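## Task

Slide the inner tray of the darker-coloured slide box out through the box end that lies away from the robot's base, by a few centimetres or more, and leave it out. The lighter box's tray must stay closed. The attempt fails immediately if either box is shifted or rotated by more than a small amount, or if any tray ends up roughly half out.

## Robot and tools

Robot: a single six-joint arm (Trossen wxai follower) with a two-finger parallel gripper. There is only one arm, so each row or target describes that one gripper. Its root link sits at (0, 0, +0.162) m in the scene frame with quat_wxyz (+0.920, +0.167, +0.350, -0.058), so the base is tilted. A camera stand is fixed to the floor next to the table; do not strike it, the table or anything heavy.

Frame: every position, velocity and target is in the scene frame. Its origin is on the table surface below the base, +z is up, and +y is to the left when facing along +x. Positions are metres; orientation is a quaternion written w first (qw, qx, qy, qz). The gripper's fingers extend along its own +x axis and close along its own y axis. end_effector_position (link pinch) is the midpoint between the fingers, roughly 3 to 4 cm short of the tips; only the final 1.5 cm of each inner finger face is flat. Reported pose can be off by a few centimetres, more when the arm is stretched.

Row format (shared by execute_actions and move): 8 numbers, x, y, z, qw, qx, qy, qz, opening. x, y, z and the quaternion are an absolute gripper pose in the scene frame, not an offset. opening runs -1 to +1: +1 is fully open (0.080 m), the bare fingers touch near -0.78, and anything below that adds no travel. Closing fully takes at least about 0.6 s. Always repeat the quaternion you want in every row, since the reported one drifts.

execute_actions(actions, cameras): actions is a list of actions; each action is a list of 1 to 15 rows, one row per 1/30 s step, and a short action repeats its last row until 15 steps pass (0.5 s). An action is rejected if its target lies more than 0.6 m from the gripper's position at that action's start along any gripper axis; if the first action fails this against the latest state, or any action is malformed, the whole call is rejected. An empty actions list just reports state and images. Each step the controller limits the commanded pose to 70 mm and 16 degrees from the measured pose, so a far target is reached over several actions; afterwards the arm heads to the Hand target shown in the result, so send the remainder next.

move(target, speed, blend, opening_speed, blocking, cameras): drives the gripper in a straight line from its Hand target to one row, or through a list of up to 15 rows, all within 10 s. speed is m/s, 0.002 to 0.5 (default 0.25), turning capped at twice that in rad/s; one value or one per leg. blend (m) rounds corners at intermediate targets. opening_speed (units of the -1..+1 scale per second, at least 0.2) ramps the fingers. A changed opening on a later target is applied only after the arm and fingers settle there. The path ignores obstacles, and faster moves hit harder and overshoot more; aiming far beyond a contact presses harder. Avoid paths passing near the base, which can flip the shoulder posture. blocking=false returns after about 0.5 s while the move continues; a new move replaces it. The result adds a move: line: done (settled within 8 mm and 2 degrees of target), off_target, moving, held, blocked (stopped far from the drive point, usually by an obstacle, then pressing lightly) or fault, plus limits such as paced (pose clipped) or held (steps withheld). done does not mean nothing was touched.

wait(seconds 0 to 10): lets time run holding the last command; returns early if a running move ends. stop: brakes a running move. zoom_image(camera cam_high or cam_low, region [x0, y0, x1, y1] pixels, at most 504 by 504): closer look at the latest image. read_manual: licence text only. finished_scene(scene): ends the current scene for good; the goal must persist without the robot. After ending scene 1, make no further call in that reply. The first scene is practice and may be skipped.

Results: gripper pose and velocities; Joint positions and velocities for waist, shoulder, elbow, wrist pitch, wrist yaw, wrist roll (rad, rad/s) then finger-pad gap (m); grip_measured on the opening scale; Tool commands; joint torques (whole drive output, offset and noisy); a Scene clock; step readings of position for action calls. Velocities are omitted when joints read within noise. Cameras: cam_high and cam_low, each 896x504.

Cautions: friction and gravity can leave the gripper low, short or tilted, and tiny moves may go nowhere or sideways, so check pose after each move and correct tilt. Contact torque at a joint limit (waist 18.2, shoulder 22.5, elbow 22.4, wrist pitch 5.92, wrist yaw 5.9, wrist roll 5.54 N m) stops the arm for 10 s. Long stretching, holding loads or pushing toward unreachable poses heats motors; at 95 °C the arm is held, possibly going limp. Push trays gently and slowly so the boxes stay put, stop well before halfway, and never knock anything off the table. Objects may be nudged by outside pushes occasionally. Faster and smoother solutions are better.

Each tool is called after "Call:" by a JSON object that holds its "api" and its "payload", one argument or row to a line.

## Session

Call:
{"api": "execute_actions", "payload": {
  "actions": []
}}

Call:
{"api": "zoom_image", "payload": {
  "camera": "cam_high",
  "region": [200, 180, 440, 340]
}}

Call:
{"api": "zoom_image", "payload": {
  "camera": "cam_high",
  "region": [240, 260, 440, 420]
}}

Call:
{"api": "zoom_image", "payload": {
  "camera": "cam_low",
  "region": [340, 190, 520, 300]
}}

Scene clock: 0.00 s.
end_effector_position=(+0.0844, -0.3097, +0.3797) grip_measured=+1.000 end_effector_quat_wxyz=(-0.093, -0.277, -0.090, +0.952)
Joint positions: [-1.871 1.171 1.583 -1.447 0.116 1.053 0.08]
Joint velocities: within noise
Joint torques (N m): no reading
Heat: hottest wrist pitch 34 °C (+0.0 °C/min).
Hand target: +0.0844, -0.3097, +0.3797; -0.093, -0.277, -0.090, +0.952
Tool commands: gripper/opening=+1.0

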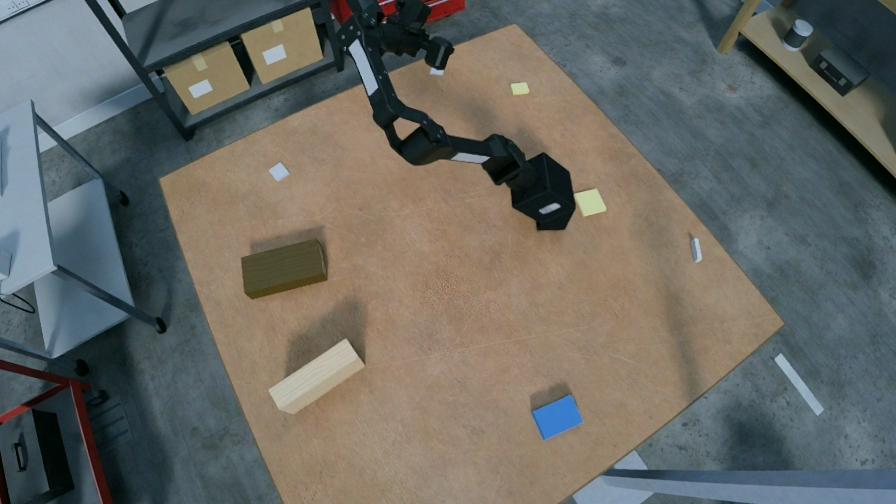

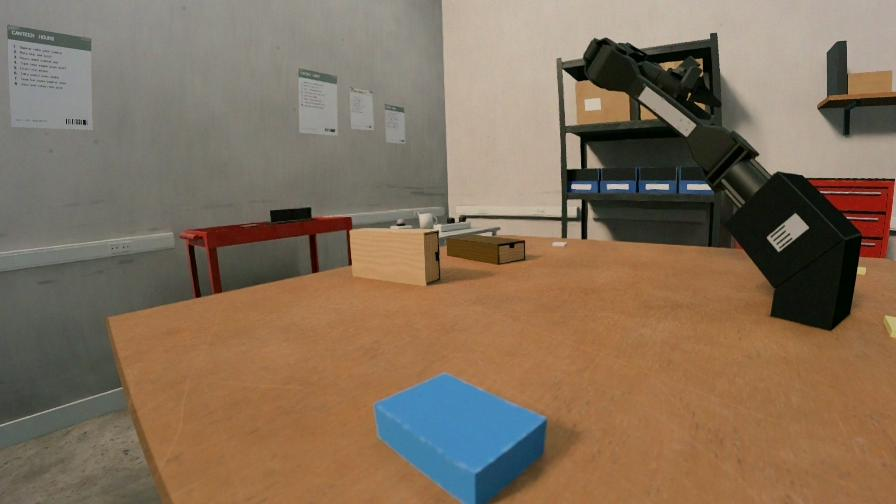

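Scaled by 2.100 from the camera's 896x504 image, which has a finer 1280x720 frame.

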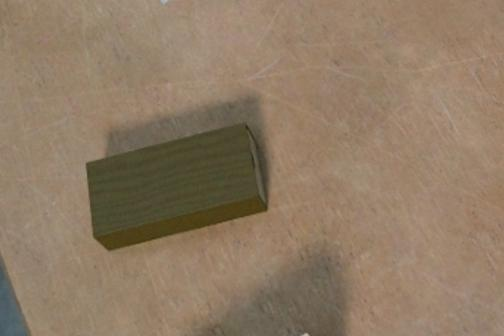

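Scaled by 2.520 from the camera's 896x504 image, which has a finer 1280x720 frame.

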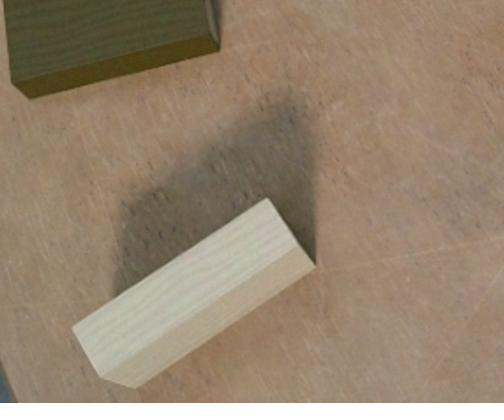

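Scaled by 2.800 from the camera's 896x504 image, which has a finer 1280x720 frame.

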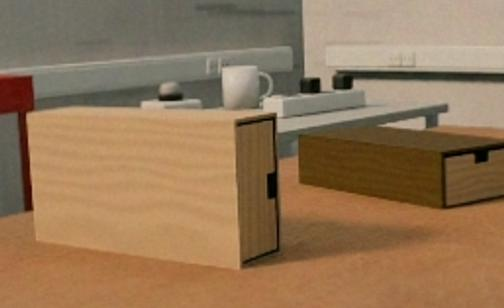

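Call:
{"api": "move", "payload": {
  "target": [
    [0.25,-0.30,0.3,0.707,0,0,-0.707,-1],
    [0.40,-0.15,0.15,0.966,0.033,0.25,-0.127,-1],
    [0.435,-0.114,0.055,0.9763,0.0227,0.1721,-0.1285,-1]
  ],
  "blend": 0.05,
  "speed": 0.3
}}

Call:
{"api": "zoom_image", "payload": {
  "camera": "cam_high",
  "region": [220, 180, 420, 340]
}}

Call:
{"api": "zoom_image", "payload": {
  "camera": "cam_low",
  "region": [420, 200, 600, 300]
}}

Scene clock: 25.37 s.
end_effector_position=(+0.4342, -0.1152, +0.0562) grip_measured=-0.767 end_effector_quat_wxyz=(+0.972, +0.028, +0.201, -0.121)
Joint positions: [-0.083 1.673 0.474 1.563 0.039 -0.209 0]
Joint velocities: within noise
Joint torques (N m): [1.87 -4.53 0.63 2.11 0.04 -0.1]
Heat: hottest wrist pitch 35 °C (+2.4 °C/min).
Hand target: +0.4352, -0.1141, +0.0552; +0.972, +0.028, +0.201, -0.122
Off the commanded pose: 0.002 m, 4 deg.
joint sent to its limit — joint 4 (wrist pitch), upper limit. The joint targets are off in orientation, not in position.
move: off_target

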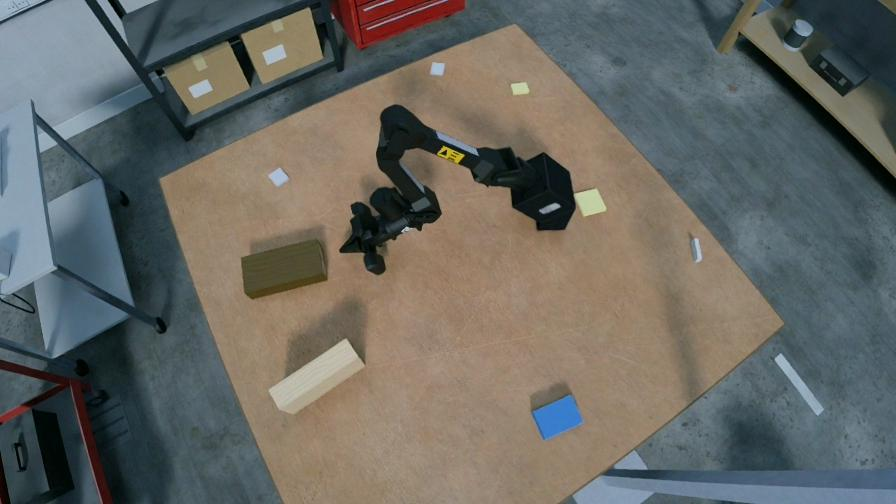

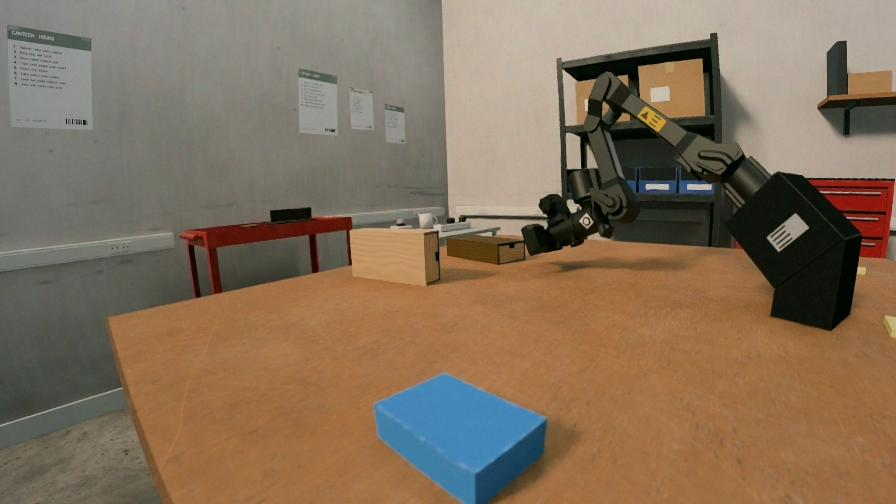

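Scaled by 2.520 from the camera's 896x504 image, which has a finer 1280x720 frame.

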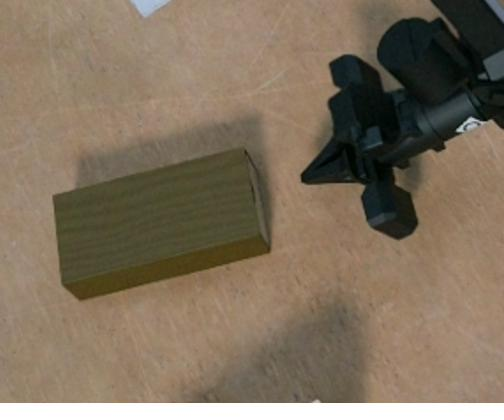

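Scaled by 2.800 from the camera's 896x504 image, which has a finer 1280x720 frame.

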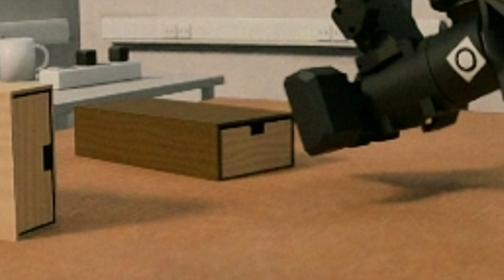

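Call:
{"api": "move", "payload": {
  "target": [
    [0.449,-0.114,0.036,0.9835,0.0164,0.1208,-0.1339,-1],
    [0.466,-0.119,0.029,0.9835,0.0164,0.1208,-0.1339,-1],
    [0.492,-0.126,0.0285,0.9835,0.0164,0.1208,-0.1339,-1]
  ],
  "speed": [0.1,0.06,0.04]
}}

Call:
{"api": "zoom_image", "payload": {
  "camera": "cam_high",
  "region": [220, 180, 420, 340]
}}

Call:
{"api": "zoom_image", "payload": {
  "camera": "cam_low",
  "region": [420, 200, 600, 300]
}}

Scene clock: 41.07 s.
end_effector_position=(+0.4915, -0.1268, +0.0303) grip_measured=-0.767 end_effector_quat_wxyz=(+0.979, +0.022, +0.157, -0.128)
Joint positions: [-0.086 1.867 0.757 1.563 0.029 -0.209 0]
Joint velocities: within noise
Joint torques (N m): [1.72 -5.5 1.25 2.1 -0.28 -0.03]
Heat: hottest wrist pitch 37 °C (+4.4 °C/min).
Hand target: +0.4923, -0.1261, +0.0287; +0.979, +0.022, +0.156, -0.126
Off the commanded pose: 0.002 m, 4 deg.
joint sent to its limit — joint 4 (wrist pitch), upper limit. The joint targets are off in orientation, not in position.
move: off_target

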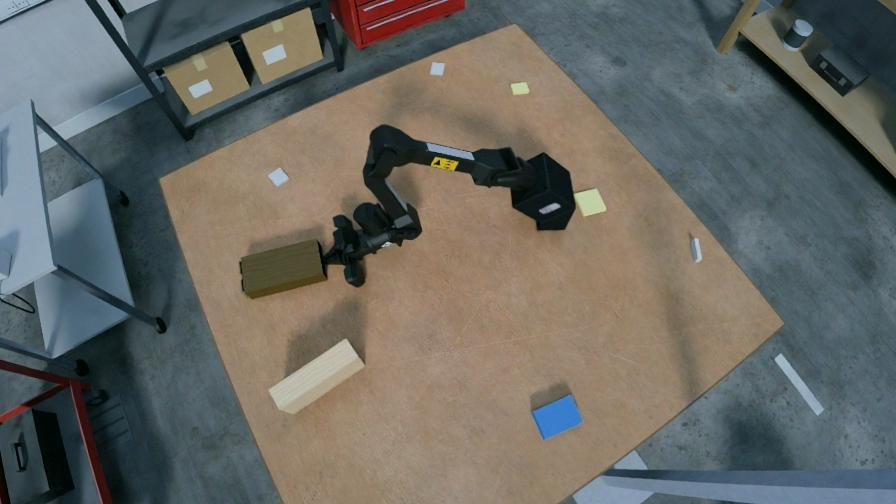

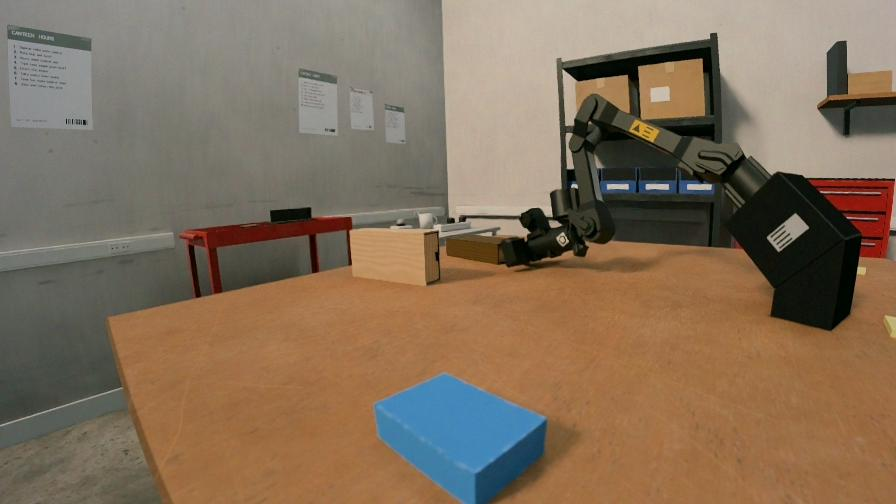

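Scaled by 2.520 from the camera's 896x504 image, which has a finer 1280x720 frame.

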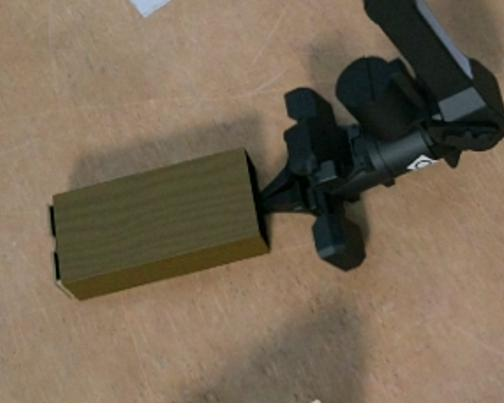

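Scaled by 2.800 from the camera's 896x504 image, which has a finer 1280x720 frame.

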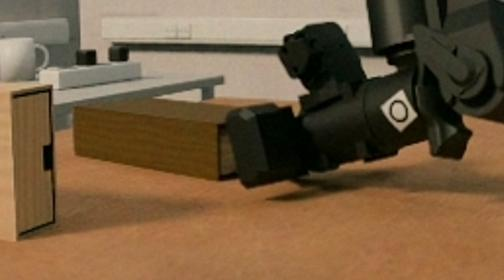

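Call:
{"api": "move", "payload": {
  "target": [0.517,-0.1329,0.0272,0.9835,0.0164,0.1208,-0.1339,-1],
  "speed": 0.04
}}

Call:
{"api": "zoom_image", "payload": {
  "camera": "cam_high",
  "region": [220, 180, 420, 340]
}}

Scene clock: 45.60 s.
end_effector_position=(+0.5163, -0.1341, +0.0290) grip_measured=-0.767 end_effector_quat_wxyz=(+0.982, +0.018, +0.128, -0.135)
Joint positions: [-0.086 1.924 0.875 1.563 0.029 -0.209 0]
Joint velocities: within noise
Joint torques (N m): [1.99 -6 1.57 2.12 -0.26 -0.09]
Heat: hottest wrist pitch 37 °C (+3.9 °C/min).
Hand target: +0.5172, -0.1330, +0.0274; +0.983, +0.017, +0.127, -0.133
Off the commanded pose: 0.002 m, 1 deg.
joint sent to its limit — joint 4 (wrist pitch), upper limit. The joint targets still meet the commanded pose.
move: done

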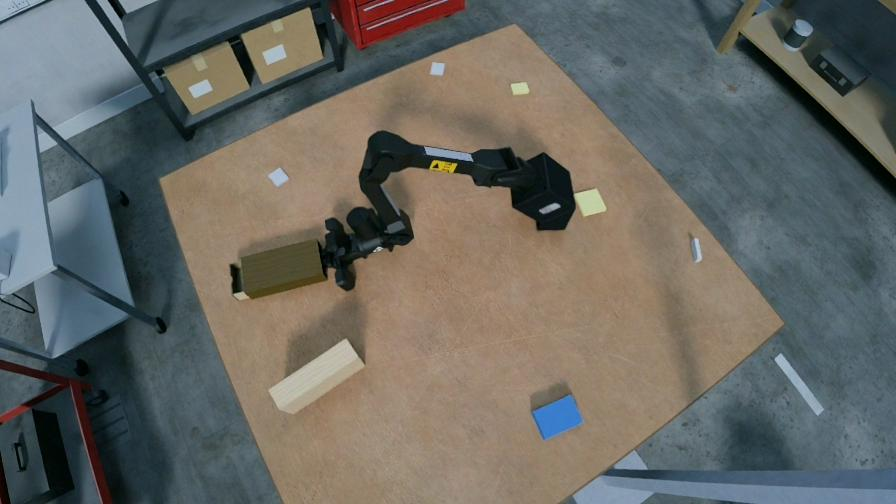

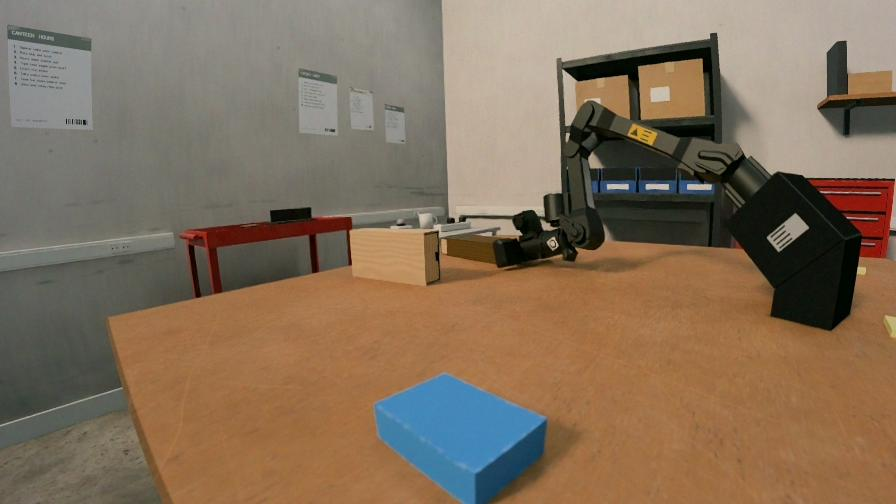

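Scaled by 2.520 from the camera's 896x504 image, which has a finer 1280x720 frame.

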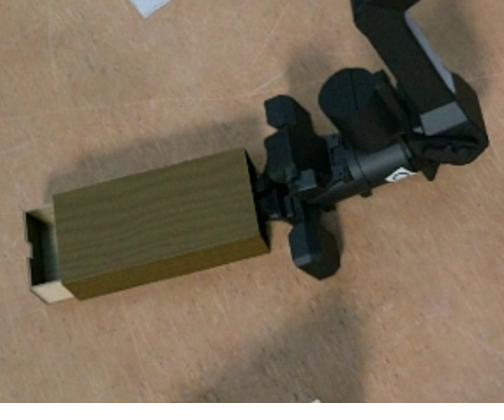

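Call:
{"api": "move", "payload": {
  "target": [0.5225,-0.1343,0.0272,0.9835,0.0164,0.1208,-0.1339,-1],
  "speed": 0.03
}}

Call:
{"api": "move", "payload": {
  "target": [0.452,-0.1155,0.036,0.974,0.024,0.18,-0.133,-1],
  "speed": 0.12
}}

Call:
{"api": "zoom_image", "payload": {
  "camera": "cam_high",
  "region": [220, 180, 420, 340]
}}

Scene clock: 51.37 s.
end_effector_position=(+0.5215, -0.1357, +0.0288) grip_measured=-0.767 end_effector_quat_wxyz=(+0.983, +0.017, +0.122, -0.136)
Joint positions: [-0.086 1.936 0.9 1.563 0.029 -0.209 0]
Joint velocities: within noise
Joint torques (N m): [2.09 -6.13 1.68 2.11 -0.24 -0.1]
Heat: hottest wrist pitch 37 °C (+3.5 °C/min).
Hand target: +0.5225, -0.1343, +0.0272; +0.983, +0.016, +0.121, -0.134
Off the commanded pose: 0.002 m, 0 deg.
move: done

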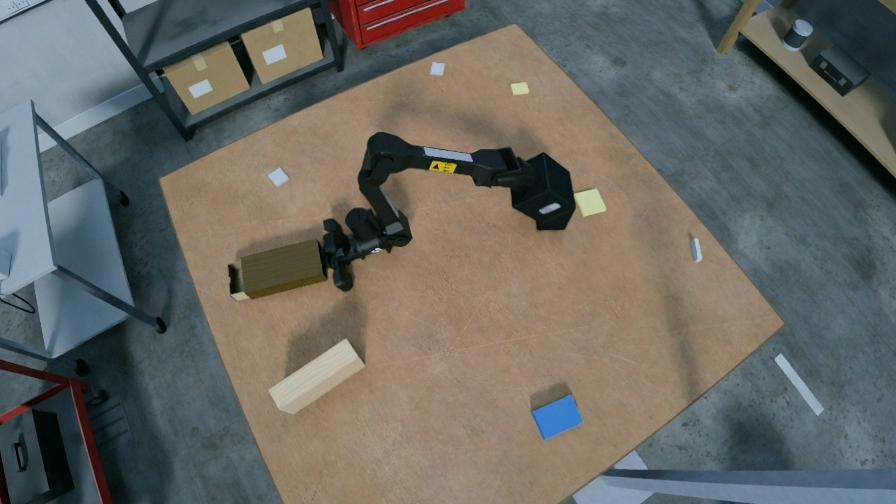

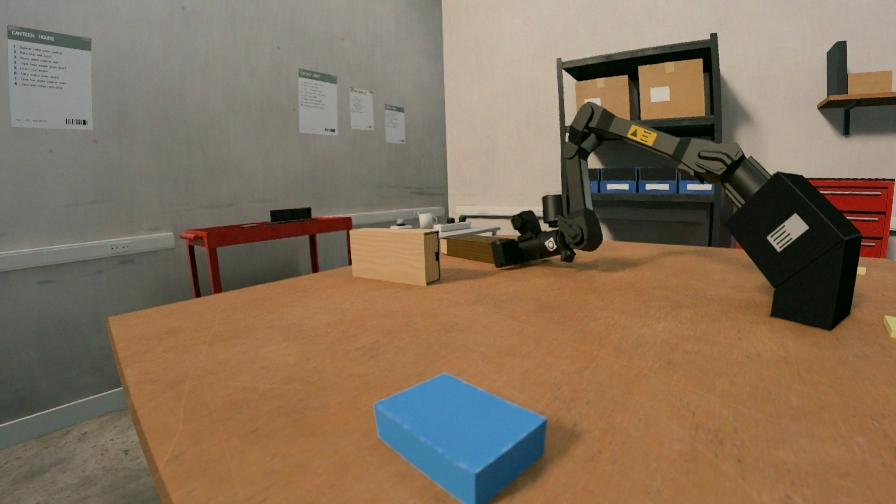

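Scene clock: 52.43 s.
end_effector_position=(+0.4509, -0.1154, +0.0315) grip_measured=-0.767 end_effector_quat_wxyz=(+0.970, +0.027, +0.204, -0.127)
Joint positions: [-0.079 1.79 0.583 1.567 0.055 -0.209 0]
Joint velocities: within noise
Joint torques (N m): [2.11 -7.34 -0.53 1.75 0.04 -0.03]
Heat: hottest wrist pitch 37 °C (+3.4 °C/min).
Hand target: +0.4523, -0.1156, +0.0363; +0.971, +0.027, +0.199, -0.128
Off the commanded pose: 0.005 m, 3 deg.
joint sent to its limit — joint 4 (wrist pitch), upper limit. The joint targets still meet the commanded pose.
move: off_target

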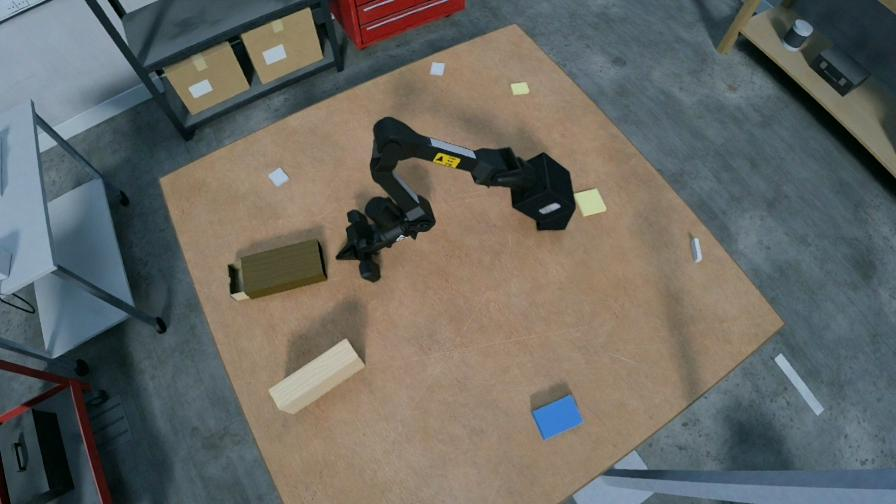

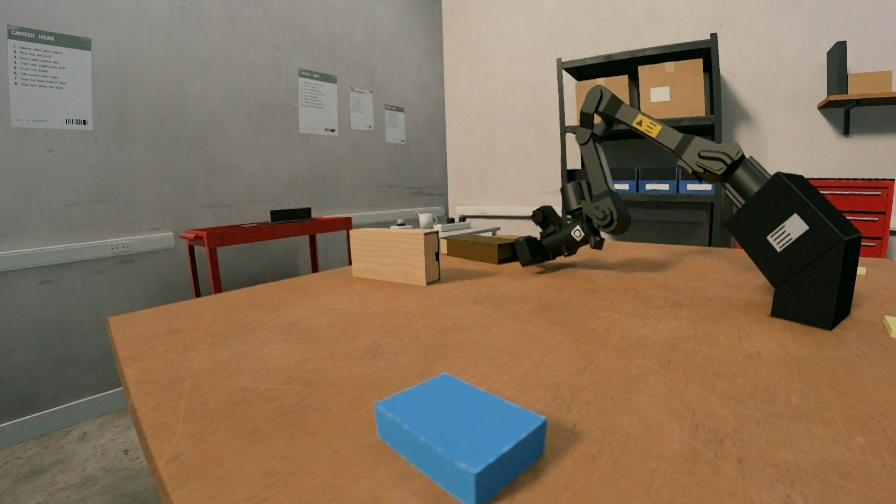

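Scaled by 2.520 from the camera's 896x504 image, which has a finer 1280x720 frame.

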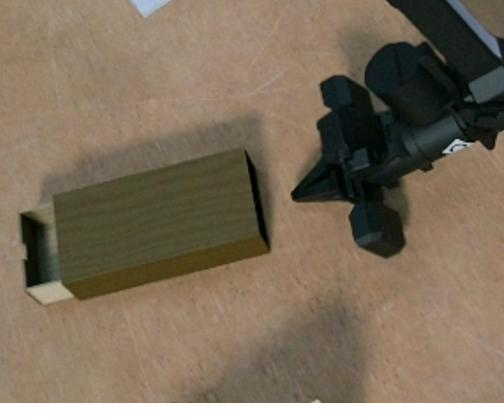

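Call:
{"api": "finished_scene", "payload": {
  "scene": 3
}}

The scene is finished: the task was done.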